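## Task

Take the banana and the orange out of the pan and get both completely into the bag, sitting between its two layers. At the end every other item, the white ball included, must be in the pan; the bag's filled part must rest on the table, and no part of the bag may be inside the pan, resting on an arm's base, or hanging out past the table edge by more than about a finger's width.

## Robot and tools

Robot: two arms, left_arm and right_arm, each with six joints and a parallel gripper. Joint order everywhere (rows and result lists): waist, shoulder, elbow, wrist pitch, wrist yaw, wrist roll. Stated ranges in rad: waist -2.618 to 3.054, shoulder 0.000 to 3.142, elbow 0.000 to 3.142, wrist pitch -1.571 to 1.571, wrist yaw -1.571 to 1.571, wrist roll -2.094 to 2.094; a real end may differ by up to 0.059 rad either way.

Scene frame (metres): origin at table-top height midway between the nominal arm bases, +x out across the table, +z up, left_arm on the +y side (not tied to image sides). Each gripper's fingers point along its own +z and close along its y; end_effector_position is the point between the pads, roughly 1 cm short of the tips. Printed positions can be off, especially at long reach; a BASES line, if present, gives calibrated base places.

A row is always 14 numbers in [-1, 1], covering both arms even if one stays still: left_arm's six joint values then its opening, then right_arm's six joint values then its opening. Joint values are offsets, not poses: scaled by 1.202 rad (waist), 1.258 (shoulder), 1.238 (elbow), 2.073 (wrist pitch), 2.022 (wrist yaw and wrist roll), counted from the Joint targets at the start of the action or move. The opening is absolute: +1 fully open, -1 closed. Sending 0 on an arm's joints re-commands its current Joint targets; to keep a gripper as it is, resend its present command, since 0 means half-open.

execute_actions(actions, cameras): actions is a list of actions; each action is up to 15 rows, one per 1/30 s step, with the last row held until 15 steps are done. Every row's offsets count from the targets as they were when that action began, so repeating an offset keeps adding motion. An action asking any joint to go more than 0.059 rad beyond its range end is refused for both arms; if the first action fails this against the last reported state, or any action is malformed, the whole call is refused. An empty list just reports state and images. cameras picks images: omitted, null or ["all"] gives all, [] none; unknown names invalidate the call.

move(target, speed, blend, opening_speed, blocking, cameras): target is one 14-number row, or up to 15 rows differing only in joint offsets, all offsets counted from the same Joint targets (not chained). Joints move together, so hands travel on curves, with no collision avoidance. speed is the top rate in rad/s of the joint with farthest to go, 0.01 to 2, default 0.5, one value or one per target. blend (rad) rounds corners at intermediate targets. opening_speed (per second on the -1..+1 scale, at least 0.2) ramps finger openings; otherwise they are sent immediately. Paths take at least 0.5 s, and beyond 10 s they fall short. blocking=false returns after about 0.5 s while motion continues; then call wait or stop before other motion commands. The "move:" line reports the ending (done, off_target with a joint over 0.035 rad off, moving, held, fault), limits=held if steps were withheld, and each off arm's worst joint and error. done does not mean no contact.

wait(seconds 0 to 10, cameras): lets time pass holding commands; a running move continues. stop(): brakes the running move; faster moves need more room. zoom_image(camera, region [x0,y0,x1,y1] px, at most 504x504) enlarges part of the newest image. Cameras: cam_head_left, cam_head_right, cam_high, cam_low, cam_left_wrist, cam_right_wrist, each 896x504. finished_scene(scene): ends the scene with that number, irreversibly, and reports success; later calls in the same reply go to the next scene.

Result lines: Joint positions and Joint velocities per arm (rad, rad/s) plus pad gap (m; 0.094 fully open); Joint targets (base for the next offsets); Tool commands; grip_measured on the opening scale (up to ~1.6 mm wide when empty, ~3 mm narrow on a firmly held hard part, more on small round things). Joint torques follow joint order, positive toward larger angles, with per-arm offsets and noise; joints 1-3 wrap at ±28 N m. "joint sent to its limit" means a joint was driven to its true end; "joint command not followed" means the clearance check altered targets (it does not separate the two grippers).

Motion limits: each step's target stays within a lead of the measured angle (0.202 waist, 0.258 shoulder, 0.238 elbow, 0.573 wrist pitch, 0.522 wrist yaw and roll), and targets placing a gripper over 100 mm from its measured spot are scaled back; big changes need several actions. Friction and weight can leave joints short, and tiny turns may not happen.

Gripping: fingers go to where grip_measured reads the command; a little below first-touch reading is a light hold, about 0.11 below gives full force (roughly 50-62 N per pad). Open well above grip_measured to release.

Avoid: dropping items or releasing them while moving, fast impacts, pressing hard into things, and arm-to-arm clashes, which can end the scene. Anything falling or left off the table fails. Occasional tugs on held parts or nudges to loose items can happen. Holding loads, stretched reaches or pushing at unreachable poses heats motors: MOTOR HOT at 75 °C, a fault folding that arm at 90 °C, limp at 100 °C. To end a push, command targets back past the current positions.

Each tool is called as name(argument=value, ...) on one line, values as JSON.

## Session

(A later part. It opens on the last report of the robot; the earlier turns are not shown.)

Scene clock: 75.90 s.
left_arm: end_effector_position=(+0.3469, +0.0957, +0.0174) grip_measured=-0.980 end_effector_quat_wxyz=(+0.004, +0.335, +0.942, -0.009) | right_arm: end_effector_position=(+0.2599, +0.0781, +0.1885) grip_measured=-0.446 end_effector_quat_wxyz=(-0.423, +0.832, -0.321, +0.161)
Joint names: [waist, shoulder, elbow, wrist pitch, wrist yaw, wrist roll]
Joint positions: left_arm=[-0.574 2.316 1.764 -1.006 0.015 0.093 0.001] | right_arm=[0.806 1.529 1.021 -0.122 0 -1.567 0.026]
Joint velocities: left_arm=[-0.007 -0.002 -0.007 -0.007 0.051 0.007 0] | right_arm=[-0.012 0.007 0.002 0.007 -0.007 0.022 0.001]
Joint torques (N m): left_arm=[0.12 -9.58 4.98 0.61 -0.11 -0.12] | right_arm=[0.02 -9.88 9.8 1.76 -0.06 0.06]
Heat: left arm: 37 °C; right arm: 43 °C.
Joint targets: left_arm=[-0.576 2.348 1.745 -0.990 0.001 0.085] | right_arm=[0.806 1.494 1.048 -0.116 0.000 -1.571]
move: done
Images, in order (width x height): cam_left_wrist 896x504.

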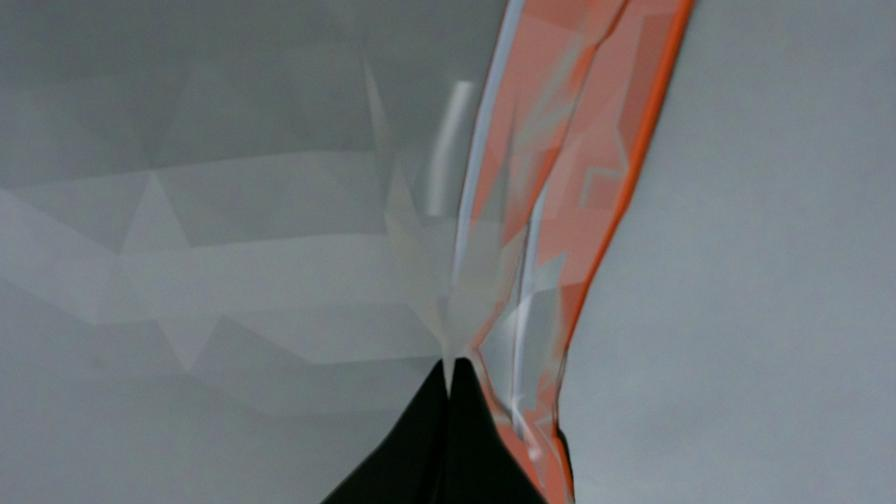

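move(target=[[0, -0.066, 0.1317, -0.0936, 0, 0, -1.0, -0.0591, 0, 0, 0, 0, 0, -0.5],[0, -0.2933, 0.0315, -0.0651, 0, 0, -1.0, -0.0591, 0, 0, 0, 0, 0, -0.5]], speed=[0.25, 0.25], blend=0.03, cameras=["cam_left_wrist","cam_right_wrist","cam_low","cam_head_left"])

zoom_image(camera="cam_low", region=[320, 220, 580, 400])

Scene clock: 78.87 s.
left_arm: end_effector_position=(+0.3438, +0.0984, +0.1535) grip_measured=-0.981 end_effector_quat_wxyz=(+0.107, +0.333, +0.936, -0.033) | right_arm: end_effector_position=(+0.2807, +0.0581, +0.1885) grip_measured=-0.446 end_effector_quat_wxyz=(-0.418, +0.821, -0.347, +0.175)
Joint names: [waist, shoulder, elbow, wrist pitch, wrist yaw, wrist roll]
Joint positions: left_arm=[-0.574 2.006 1.795 -1.136 0.012 0.093 0.001] | right_arm=[0.742 1.529 1.021 -0.122 0 -1.567 0.026]
Joint velocities: left_arm=[0.007 0.002 -0.017 -0.095 -0.125 0.022 -0.001] | right_arm=[-0.022 -0.002 -0.002 -0.095 0.066 0.066 -0.001]
Joint torques (N m): left_arm=[0.13 -12.55 6.45 1.03 -0.09 -0.11] | right_arm=[-0.65 -9.84 9.78 1.76 -0.06 0.06]
Heat: left arm: 38 °C; right arm: 43 °C.
Joint targets: left_arm=[-0.576 1.979 1.785 -1.126 0.000 0.085] | right_arm=[0.735 1.494 1.048 -0.116 0.000 -1.571]
move: done
Images, in order (width x height): cam_head_left 896x504, cam_low 896x504, cam_left_wrist 896x504, cam_right_wrist 896x504.

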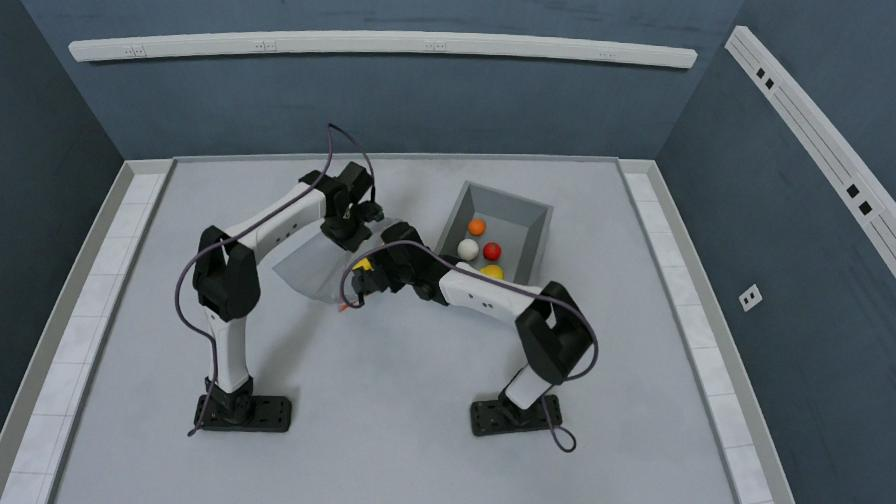

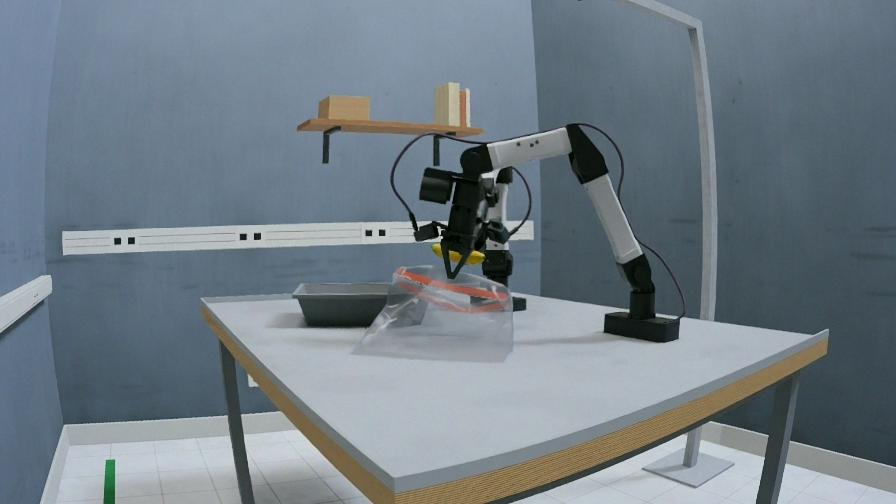

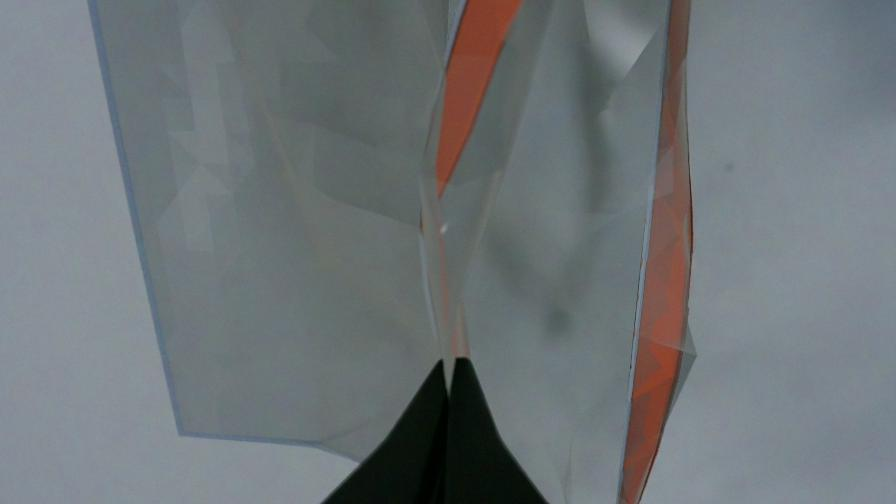

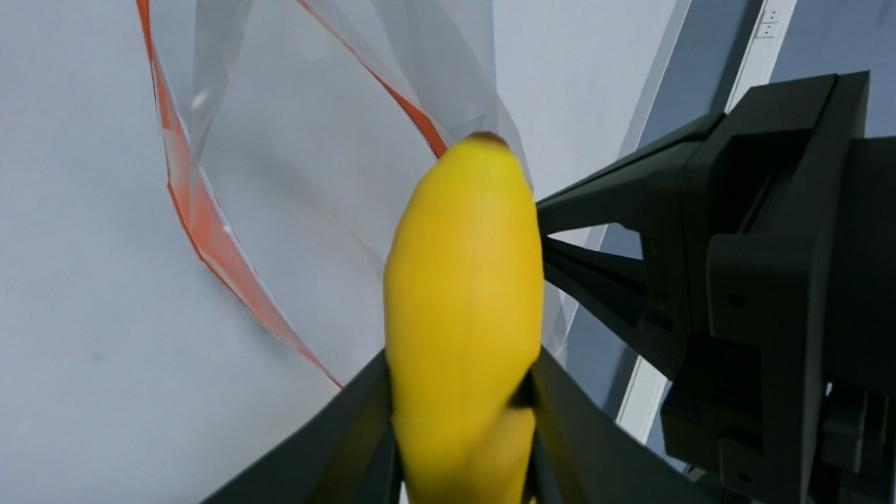

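Scaled by 1.938 from the camera's 896x504 image, which has a finer 1280x720 frame.

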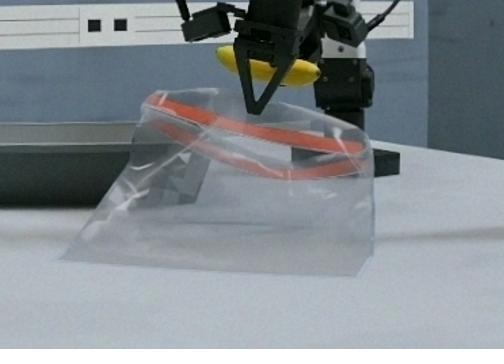

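zoom_image(camera="cam_right_wrist", region=[80, 0, 580, 420])

Scaled by 1.008 from the camera's 896x504 image, which has a finer 1280x720 frame.

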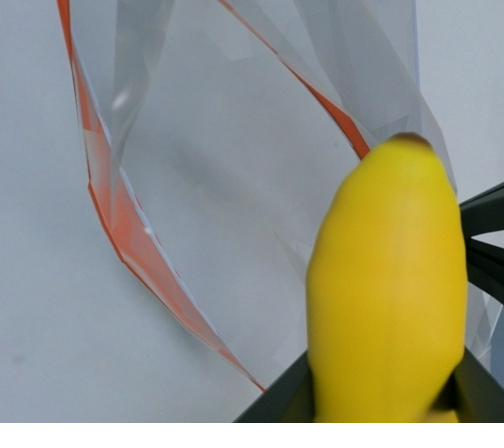

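move(target=[0, 0, 0, 0, 0, 0, -1.0, 0.0266, 0.2424, -0.0947, 0.1709, 0, -0.1385, -0.5], speed=0.4, cameras=["cam_right_wrist","cam_low","cam_left_wrist"])

zoom_image(camera="cam_low", region=[320, 220, 580, 400])

Scene clock: 86.00 s.
left_arm: end_effector_position=(+0.3439, +0.0983, +0.1534) grip_measured=-0.981 end_effector_quat_wxyz=(+0.107, +0.333, +0.936, -0.033) | right_arm: end_effector_position=(+0.2945, +0.0840, +0.0982) grip_measured=-0.446 end_effector_quat_wxyz=(-0.385, +0.867, -0.222, +0.224)
Joint names: [waist, shoulder, elbow, wrist pitch, wrist yaw, wrist roll]
Joint positions: left_arm=[-0.574 2.006 1.795 -1.135 0.012 0.093 0.001] | right_arm=[0.76 1.793 0.93 0.216 0 -1.846 0.026]
Joint velocities: left_arm=[-0.022 -0.022 0.002 -0.066 0.022 -0.095 0] | right_arm=[-0.012 0.007 0.007 0.066 -0.051 -0.066 -0.001]
Joint torques (N m): left_arm=[0.1 -12.52 6.48 1.02 -0.09 -0.12] | right_arm=[0.7 -7.73 6.48 1.87 -0.07 0.06]
Heat: left arm: 41 °C; right arm: 44 °C.
Joint targets: left_arm=[-0.576 1.979 1.784 -1.125 0.000 0.085] | right_arm=[0.767 1.799 0.931 0.238 0.000 -1.851]
move: done
Images, in order (width x height): cam_low 896x504, cam_left_wrist 896x504, cam_right_wrist 896x504.

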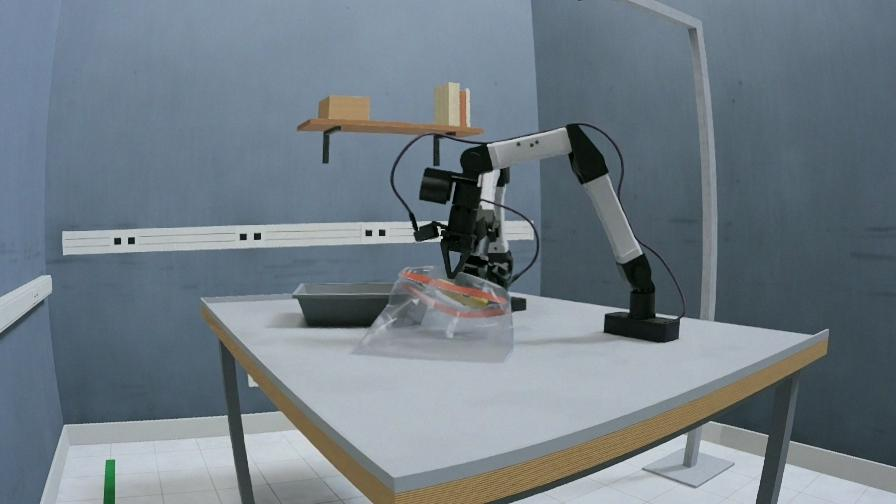

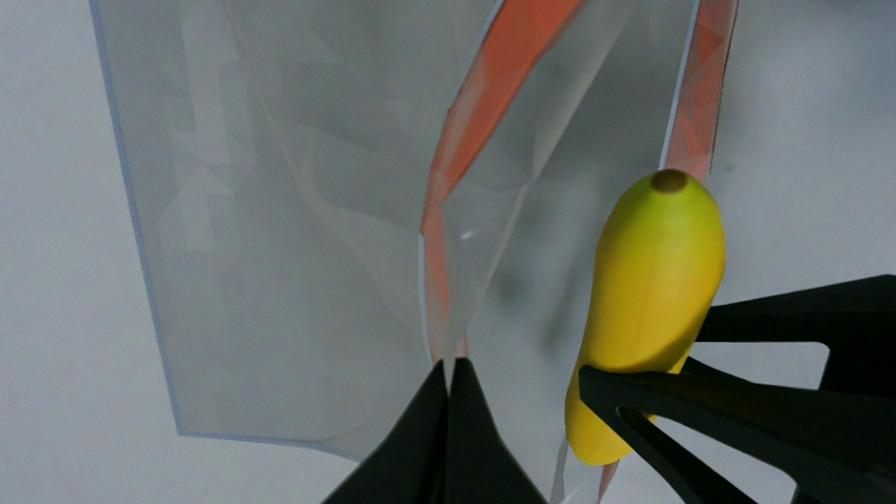

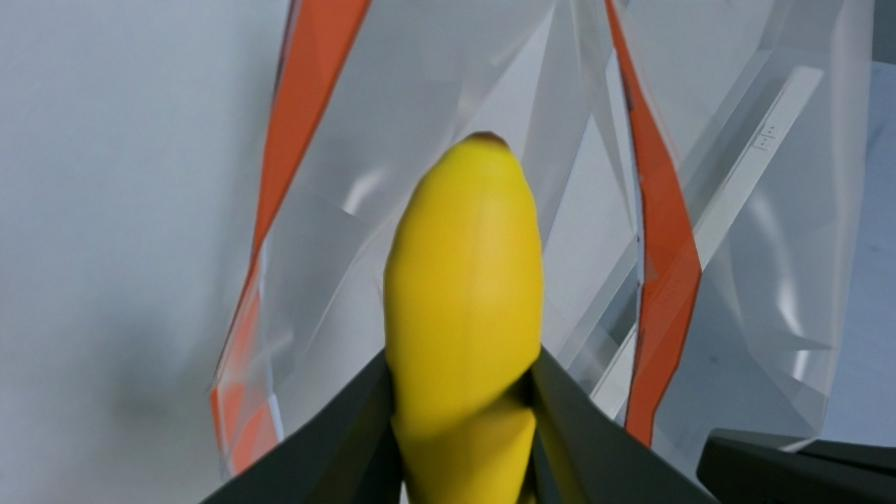

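Scaled by 1.938 from the camera's 896x504 image, which has a finer 1280x720 frame.

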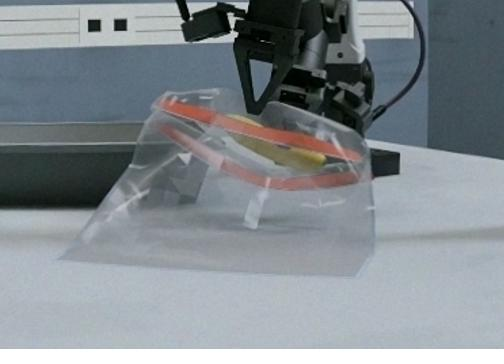

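move(target=[0,0,0,0,0,0,-1.0,0,0.1732,0.0213,0.1551,0,0,-0.5], speed=0.3, cameras=["cam_right_wrist","cam_low","cam_left_wrist"])

Scene clock: 89.30 s.
left_arm: end_effector_position=(+0.3439, +0.0983, +0.1534) grip_measured=-0.981 end_effector_quat_wxyz=(+0.107, +0.333, +0.936, -0.033) | right_arm: end_effector_position=(+0.3170, +0.1069, +0.0617) grip_measured=-0.446 end_effector_quat_wxyz=(-0.425, +0.843, -0.216, +0.248)
Joint names: [waist, shoulder, elbow, wrist pitch, wrist yaw, wrist roll]
Joint positions: left_arm=[-0.574 2.006 1.795 -1.135 0.012 0.093 0.001] | right_arm=[0.76 2.007 0.93 0.536 0 -1.847 0.026]
Joint velocities: left_arm=[0.007 0.012 0.007 0.051 0.037 0.007 0.001] | right_arm=[0.012 0.002 -0.012 0.037 -0.051 -0.022 0]
Joint torques (N m): left_arm=[0.08 -12.51 6.45 1.03 -0.08 -0.11] | right_arm=[0.65 -8.44 8.25 2.01 -0.06 0.07]
Heat: left arm: 42 °C; right arm: 43 °C.
Joint targets: left_arm=[-0.576 1.979 1.784 -1.125 0.001 0.085] | right_arm=[0.767 2.017 0.957 0.559 0.000 -1.851]
move: done
Images, in order (width x height): cam_low 896x504, cam_left_wrist 896x504, cam_right_wrist 896x504.

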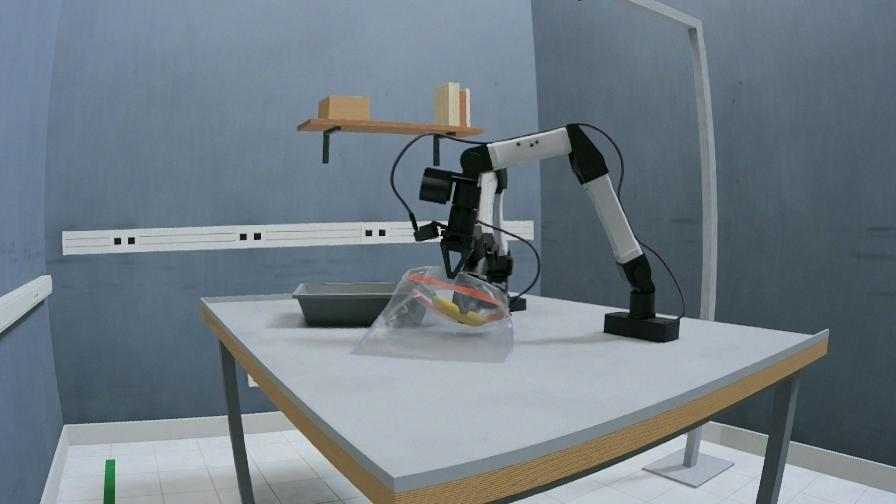

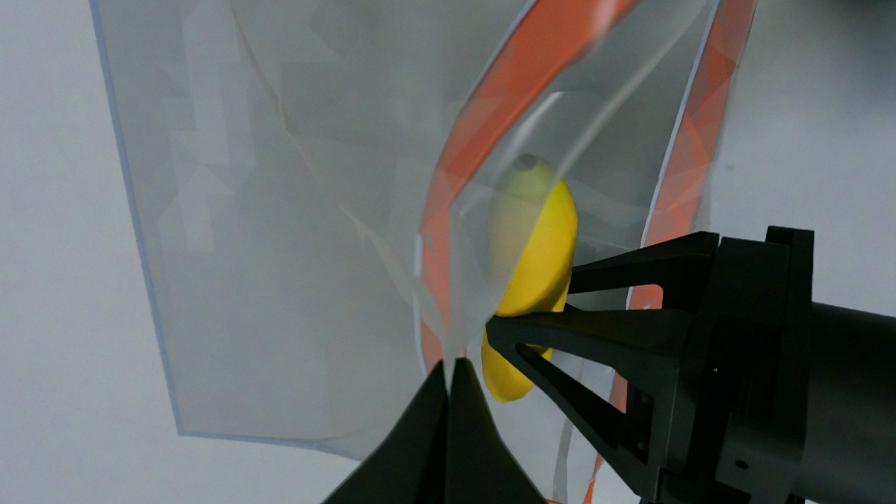

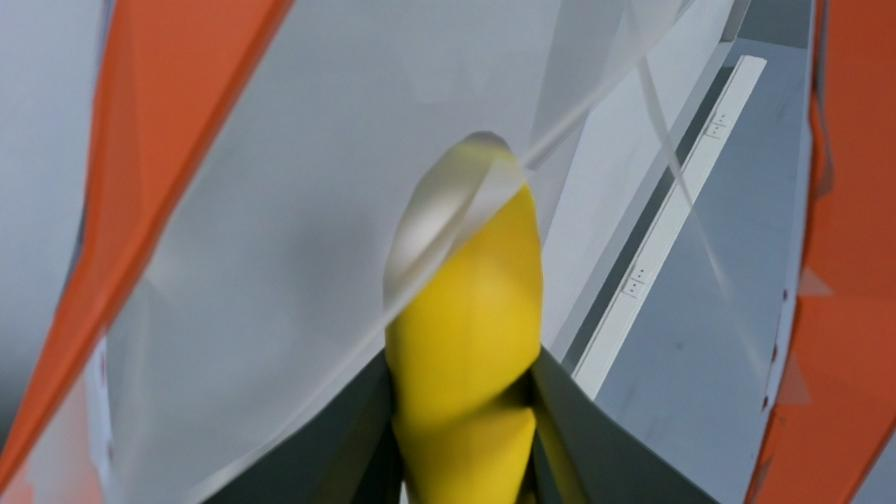

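zoom_image(camera="cam_low", region=[320, 220, 580, 400])

zoom_image(camera="cam_right_wrist", region=[200, 50, 700, 500])

zoom_image(camera="cam_left_wrist", region=[350, 0, 800, 500])

Scaled by 1.938 from the camera's 896x504 image, which has a finer 1280x720 frame.

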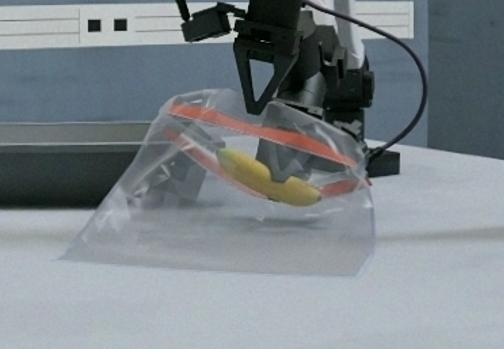

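Scaled by 1.008 from the camera's 896x504 image, which has a finer 1280x720 frame.

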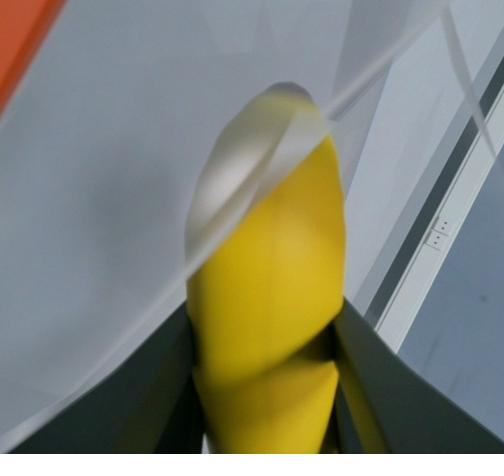

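Scaled by 1.008 from the camera's 896x504 image, which has a finer 1280x720 frame.

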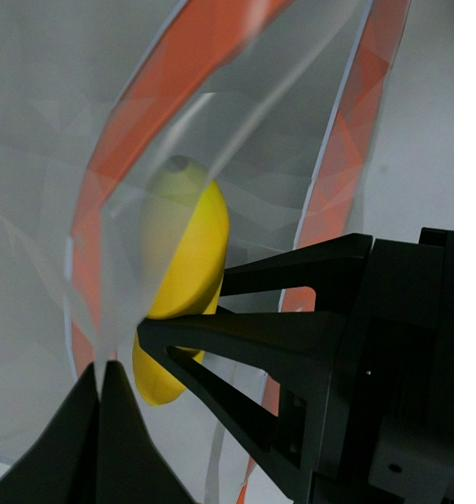

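move(target=[0,0,0,0,0,0,-1.0,0,0.1509,0.0612,0.1033,0,0,-0.5], speed=0.2, cameras=["cam_right_wrist","cam_low","cam_left_wrist"])

zoom_image(camera="cam_low", region=[320, 220, 580, 400])

Scene clock: 93.63 s.
left_arm: end_effector_position=(+0.3439, +0.0983, +0.1534) grip_measured=-0.981 end_effector_quat_wxyz=(+0.107, +0.333, +0.936, -0.033) | right_arm: end_effector_position=(+0.3404, +0.1307, +0.0421) grip_measured=-0.446 end_effector_quat_wxyz=(-0.464, +0.817, -0.209, +0.270)
Joint names: [waist, shoulder, elbow, wrist pitch, wrist yaw, wrist roll]
Joint positions: left_arm=[-0.574 2.006 1.795 -1.135 0.012 0.093 0.001] | right_arm=[0.76 2.195 1.008 0.75 0 -1.847 0.026]
Joint velocities: left_arm=[0.027 -0.017 0.012 0.095 -0.051 0.037 0.001] | right_arm=[0.007 0.002 -0.012 -0.007 -0.066 -0.007 0]
Joint torques (N m): left_arm=[0.12 -12.53 6.45 1.02 -0.08 -0.11] | right_arm=[0.62 -9.29 7.58 2.03 -0.06 0.07]
Heat: left arm: 43 °C; right arm: 43 °C.
Joint targets: left_arm=[-0.576 1.979 1.784 -1.125 0.001 0.085] | right_arm=[0.767 2.206 1.033 0.774 0.000 -1.851]
move: done
Images, in order (width x height): cam_low 896x504, cam_left_wrist 896x504, cam_right_wrist 896x504.

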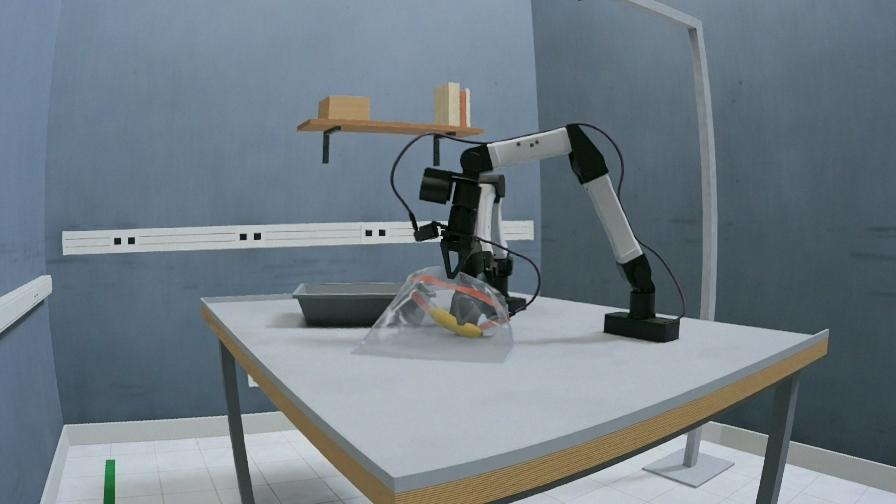

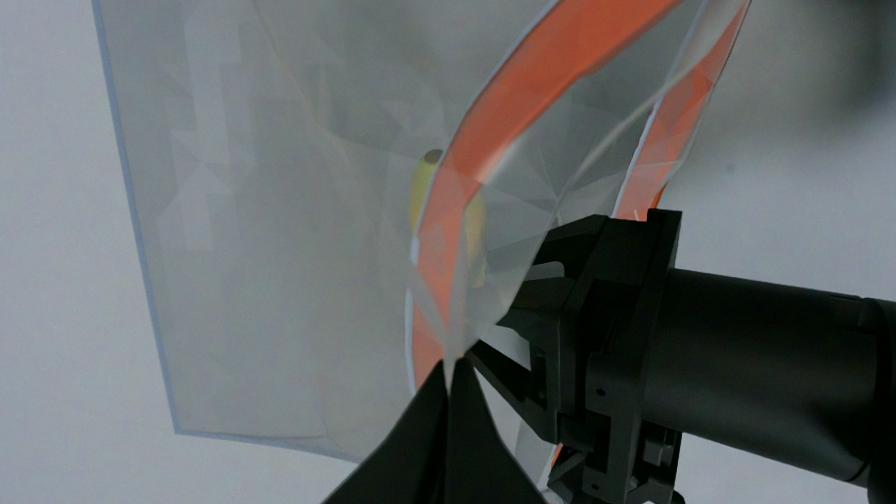

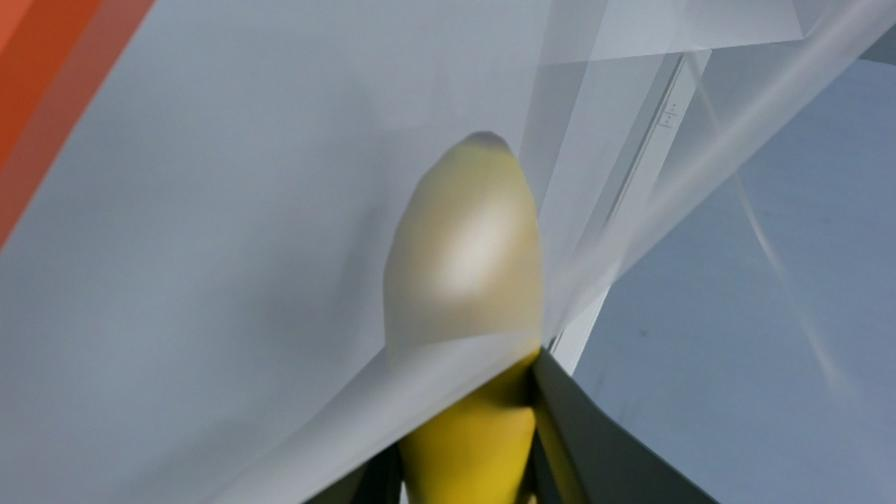

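Scaled by 1.938 from the camera's 896x504 image, which has a finer 1280x720 frame.

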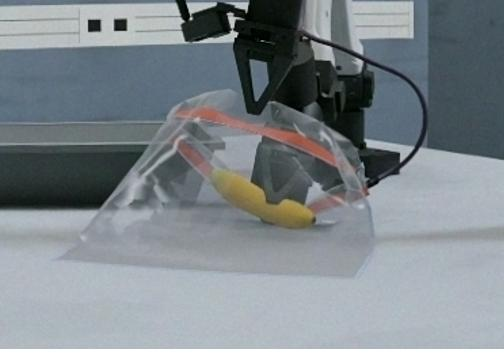

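move(target=[0,0,0,0,0,0,-1.0,0,0.0382,0.0887,-0.0786,0,0,-0.5], speed=0.15, cameras=["cam_right_wrist","cam_low"])

zoom_image(camera="cam_low", region=[320, 220, 580, 400])

Scene clock: 95.77 s.
left_arm: end_effector_position=(+0.3439, +0.0983, +0.1534) grip_measured=-0.981 end_effector_quat_wxyz=(+0.107, +0.333, +0.936, -0.033) | right_arm: end_effector_position=(+0.3514, +0.1418, +0.0314) grip_measured=-0.446 end_effector_quat_wxyz=(-0.440, +0.834, -0.213, +0.256)
Joint names: [waist, shoulder, elbow, wrist pitch, wrist yaw, wrist roll]
Joint positions: left_arm=[-0.574 2.006 1.795 -1.135 0.012 0.093 0.001] | right_arm=[0.76 2.239 1.12 0.617 0 -1.848 0.026]
Joint velocities: left_arm=[-0.002 -0.012 -0.007 0.037 -0.007 -0.051 0] | right_arm=[-0.012 0.002 0.002 0.081 0.022 0.051 -0.001]
Joint torques (N m): left_arm=[0.1 -12.52 6.46 1.02 -0.09 -0.11] | right_arm=[0.68 -9.5 7.72 1.76 -0.06 0.07]
Heat: left arm: 44 °C; right arm: 43 °C.
Joint targets: left_arm=[-0.576 1.979 1.784 -1.125 0.001 0.085] | right_arm=[0.767 2.255 1.142 0.611 0.000 -1.851]
move: done
Images, in order (width x height): cam_low 896x504, cam_right_wrist 896x504.

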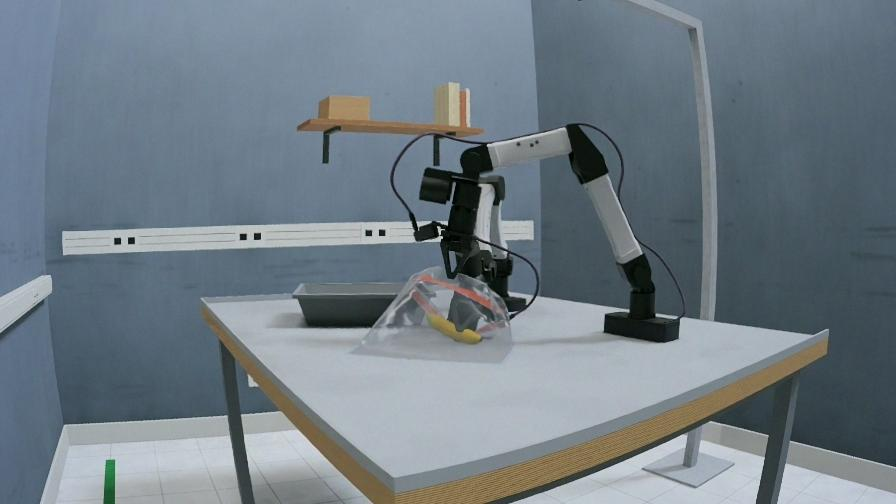

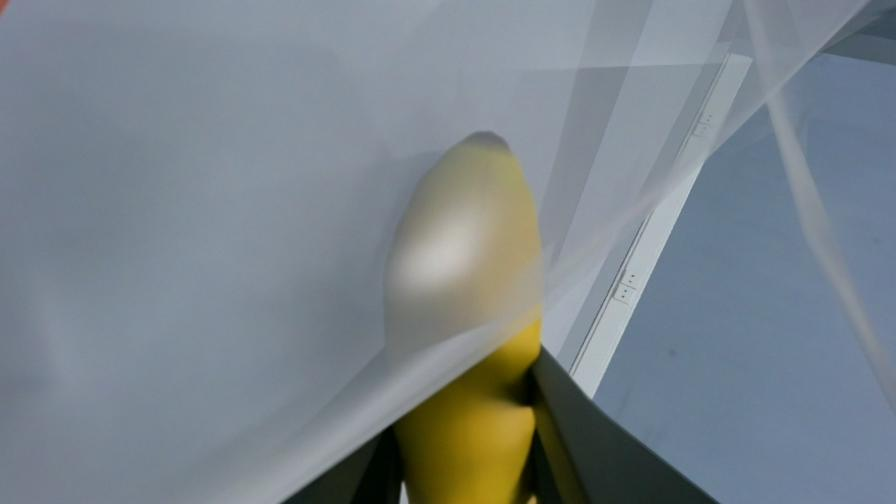

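Scaled by 1.938 from the camera's 896x504 image, which has a finer 1280x720 frame.

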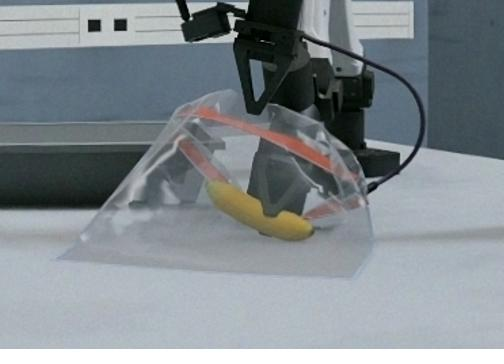

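move(target=[0,0,0,0,0,0,-1.0,0,0,0,0,0,0,-0.25], opening_speed=0.25, cameras=["cam_right_wrist","cam_low"])

zoom_image(camera="cam_low", region=[320, 220, 580, 400])

Scene clock: 97.20 s.
left_arm: end_effector_position=(+0.3439, +0.0983, +0.1534) grip_measured=-0.981 end_effector_quat_wxyz=(+0.107, +0.333, +0.936, -0.033) | right_arm: end_effector_position=(+0.3517, +0.1422, +0.0319) grip_measured=-0.252 end_effector_quat_wxyz=(-0.440, +0.834, -0.213, +0.256)
Joint names: [waist, shoulder, elbow, wrist pitch, wrist yaw, wrist roll]
Joint positions: left_arm=[-0.574 2.006 1.795 -1.135 0.012 0.093 0.001] | right_arm=[0.76 2.239 1.123 0.615 0 -1.848 0.035]
Joint velocities: left_arm=[-0.007 -0.007 0.007 -0.037 -0.007 -0.022 -0.001] | right_arm=[0.022 0.002 -0.002 -0.007 0.007 -0.051 0]
Joint torques (N m): left_arm=[0.09 -12.51 6.48 1.02 -0.08 -0.12] | right_arm=[0.69 -9.5 7.43 1.76 -0.06 0.07]
Heat: left arm: 44 °C; right arm: 43 °C.
Joint targets: left_arm=[-0.576 1.979 1.784 -1.125 0.001 0.085] | right_arm=[0.767 2.255 1.143 0.611 0.000 -1.851]
move: done
Images, in order (width x height): cam_low 896x504, cam_right_wrist 896x504.

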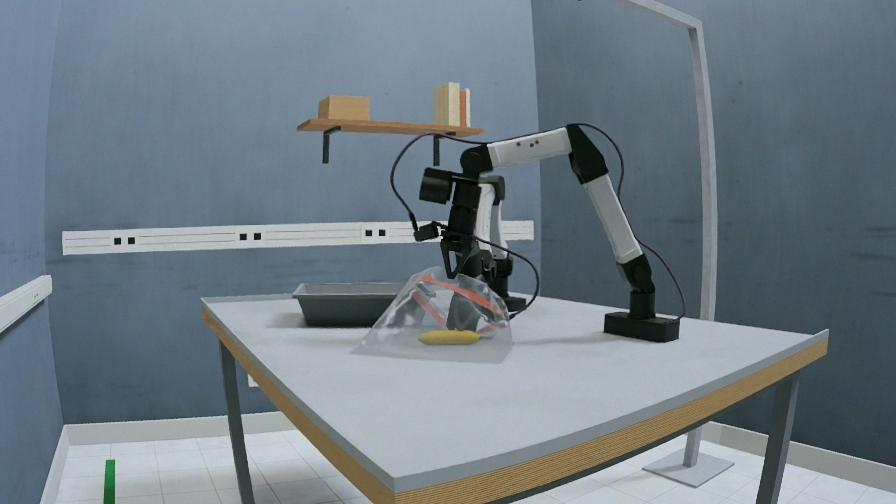

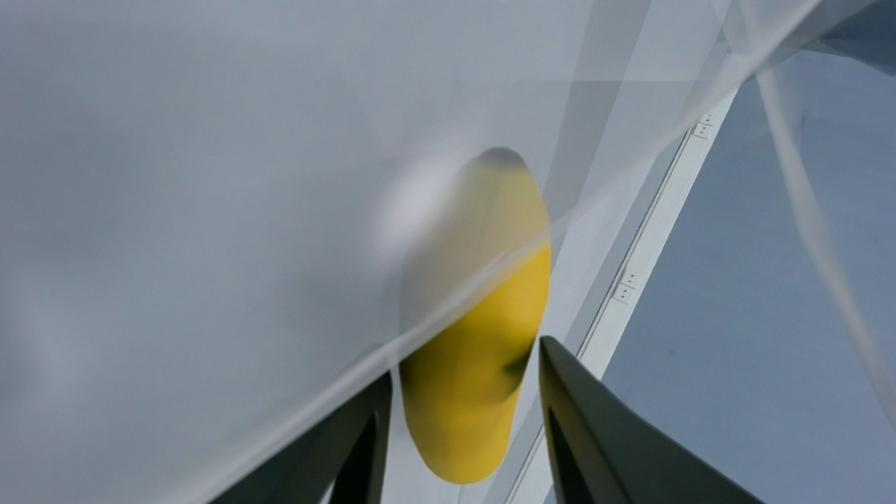

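Scaled by 1.938 from the camera's 896x504 image, which has a finer 1280x720 frame.

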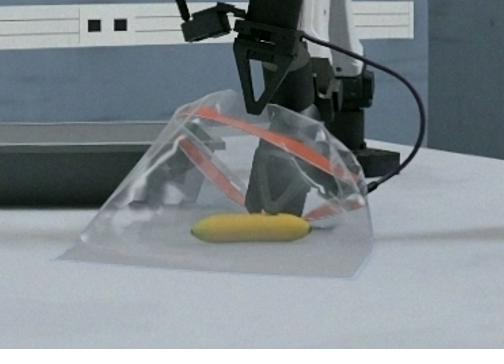

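move(target=[[0,0,0,0,0,0,-1.0,0,-0.0390,-0.0889,0.0786,0,0,-0.25],[0,0,0,0,0,0,-1.0,0,-0.1892,-0.1502,-0.0251,0,0,-0.25]], speed=[0.15,0.25], blend=0.02, cameras=["cam_right_wrist","cam_low","cam_left_wrist"])

zoom_image(camera="cam_low", region=[320, 220, 580, 400])

Scene clock: 100.13 s.
left_arm: end_effector_position=(+0.3439, +0.0983, +0.1534) grip_measured=-0.981 end_effector_quat_wxyz=(+0.107, +0.333, +0.936, -0.033) | right_arm: end_effector_position=(+0.3229, +0.1129, +0.0515) grip_measured=-0.251 end_effector_quat_wxyz=(-0.425, +0.844, -0.216, +0.247)
Joint names: [waist, shoulder, elbow, wrist pitch, wrist yaw, wrist roll]
Joint positions: left_arm=[-0.574 2.006 1.795 -1.135 0.012 0.093 0.001] | right_arm=[0.76 2.061 0.962 0.556 0 -1.848 0.035]
Joint velocities: left_arm=[-0.012 0.012 -0.002 -0.051 -0.037 0.007 0.001] | right_arm=[-0.012 -0.007 -0.002 0.022 0.007 -0.007 0]
Joint torques (N m): left_arm=[0.12 -12.53 6.43 1.02 -0.08 -0.1] | right_arm=[0.68 -13.5 5.09 1.79 -0.06 0.07]
Heat: left arm: 45 °C; right arm: 43 °C.
Joint targets: left_arm=[-0.576 1.979 1.784 -1.125 0.001 0.085] | right_arm=[0.767 2.017 0.957 0.559 0.000 -1.851]
move: off_target (right_arm); right_arm: the shoulder is farthest, 0.044 rad from its target
Images, in order (width x height): cam_low 896x504, cam_left_wrist 896x504, cam_right_wrist 896x504.

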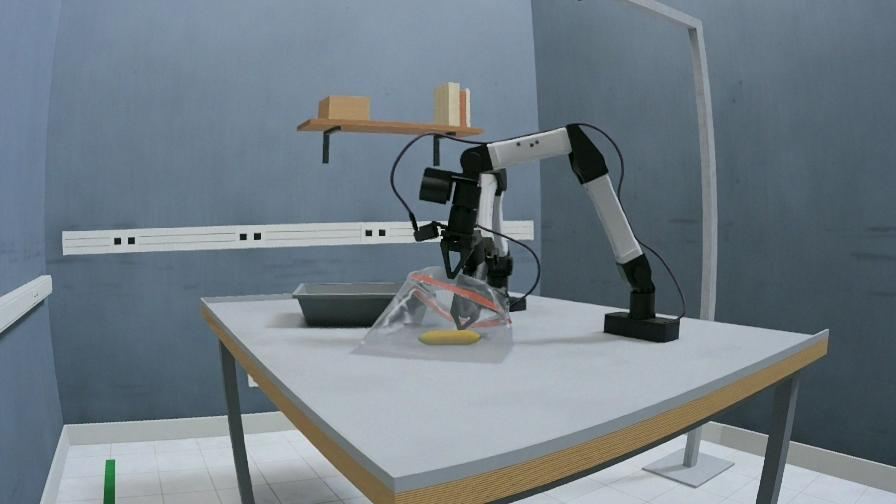

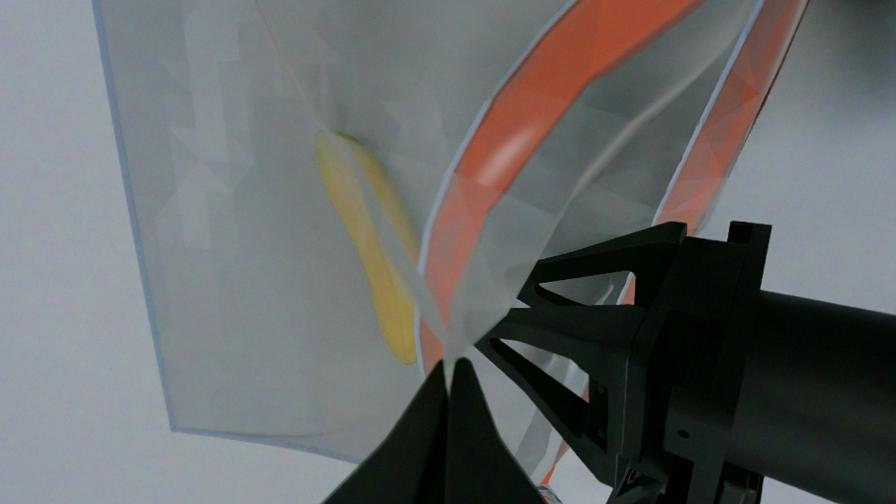

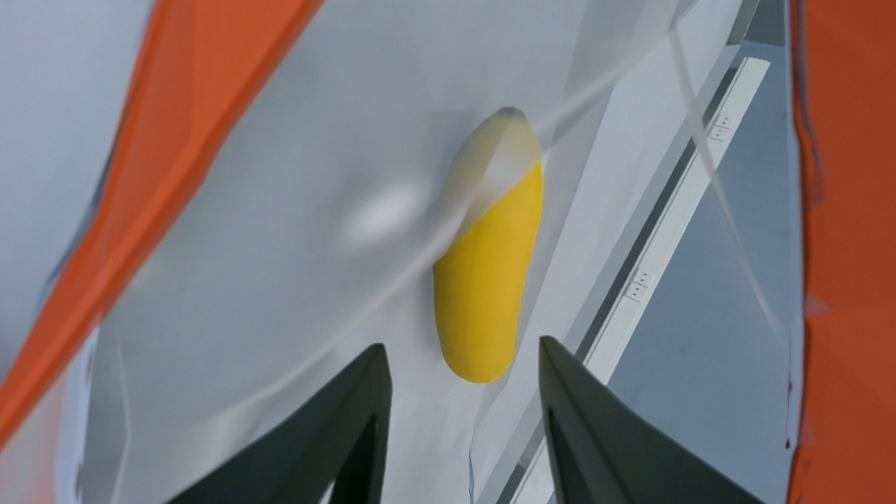

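Scaled by 1.938 from the camera's 896x504 image, which has a finer 1280x720 frame.

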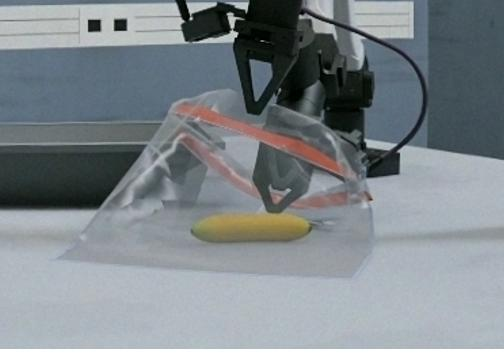

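move(target=[[0,0,0,0,0,0,-1.0,0,-0.1733,-0.0210,-0.1549,0,0,-0.25],[0,0,0,0,0,0,-1.0,0,-0.3871,0.0735,-0.3256,0,0,-0.25]], speed=[0.25,0.5], blend=0.03, cameras=["cam_right_wrist","cam_low","cam_left_wrist"])

zoom_image(camera="cam_low", region=[320, 220, 580, 400])

Scene clock: 104.33 s.
left_arm: end_effector_position=(+0.3440, +0.0983, +0.1534) grip_measured=-0.981 end_effector_quat_wxyz=(+0.107, +0.333, +0.936, -0.033) | right_arm: end_effector_position=(+0.2764, +0.0657, +0.1796) grip_measured=-0.251 end_effector_quat_wxyz=(-0.384, +0.868, -0.222, +0.224)
Joint names: [waist, shoulder, elbow, wrist pitch, wrist yaw, wrist roll]
Joint positions: left_arm=[-0.574 2.006 1.795 -1.135 0.012 0.093 0.001] | right_arm=[0.76 1.555 1.024 -0.118 0 -1.848 0.035]
Joint velocities: left_arm=[-0.012 -0.002 -0.012 -0.022 0.007 -0.051 0] | right_arm=[0.007 -0.012 -0.012 -0.022 0.007 -0.051 -0.001]
Joint torques (N m): left_arm=[0.12 -12.48 6.48 1.02 -0.09 -0.11] | right_arm=[0.66 -9.1 9.43 1.73 -0.07 0.07]
Heat: left arm: 46 °C; right arm: 44 °C.
Joint targets: left_arm=[-0.576 1.979 1.784 -1.125 0.000 0.085] | right_arm=[0.767 1.530 1.048 -0.116 0.000 -1.851]
move: done
Images, in order (width x height): cam_low 896x504, cam_left_wrist 896x504, cam_right_wrist 896x504.

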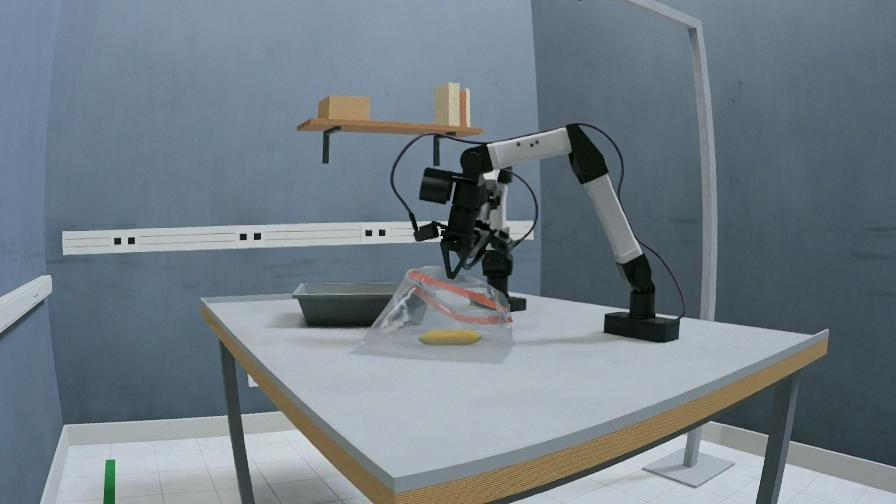

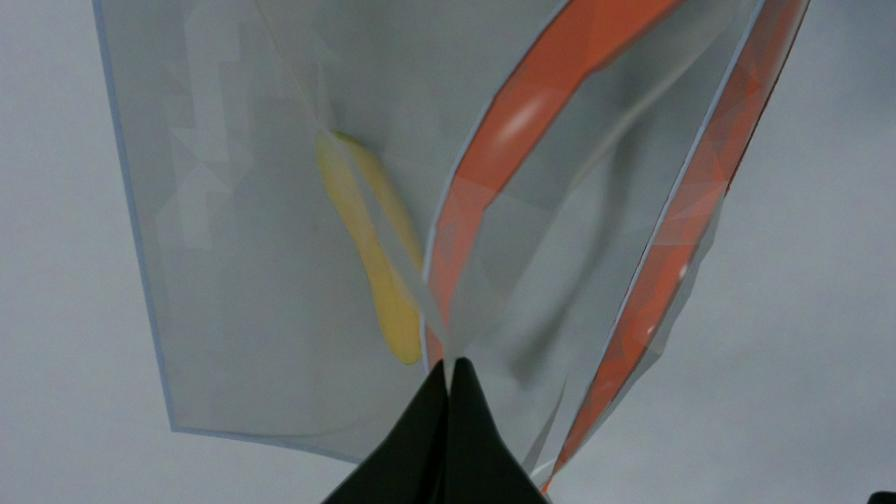

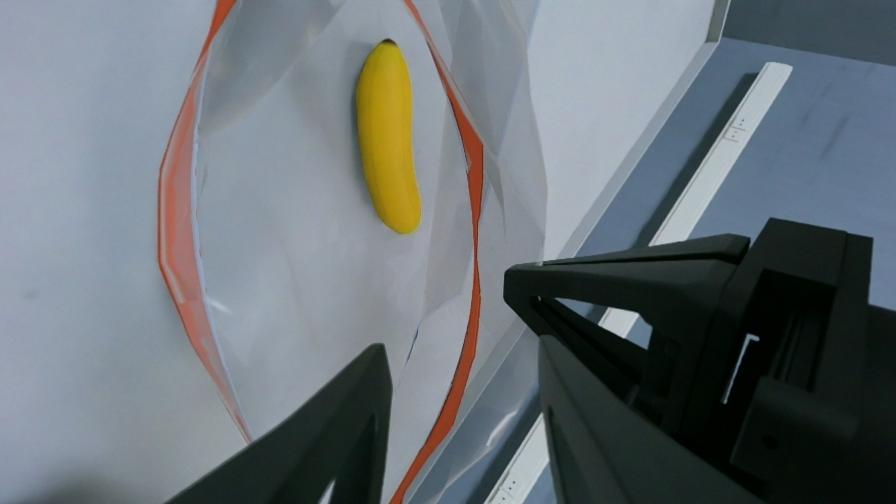

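Scaled by 1.938 from the camera's 896x504 image, which has a finer 1280x720 frame.

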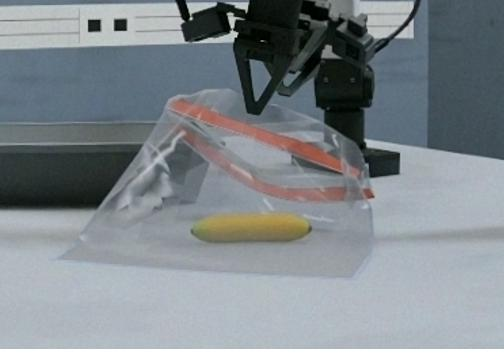

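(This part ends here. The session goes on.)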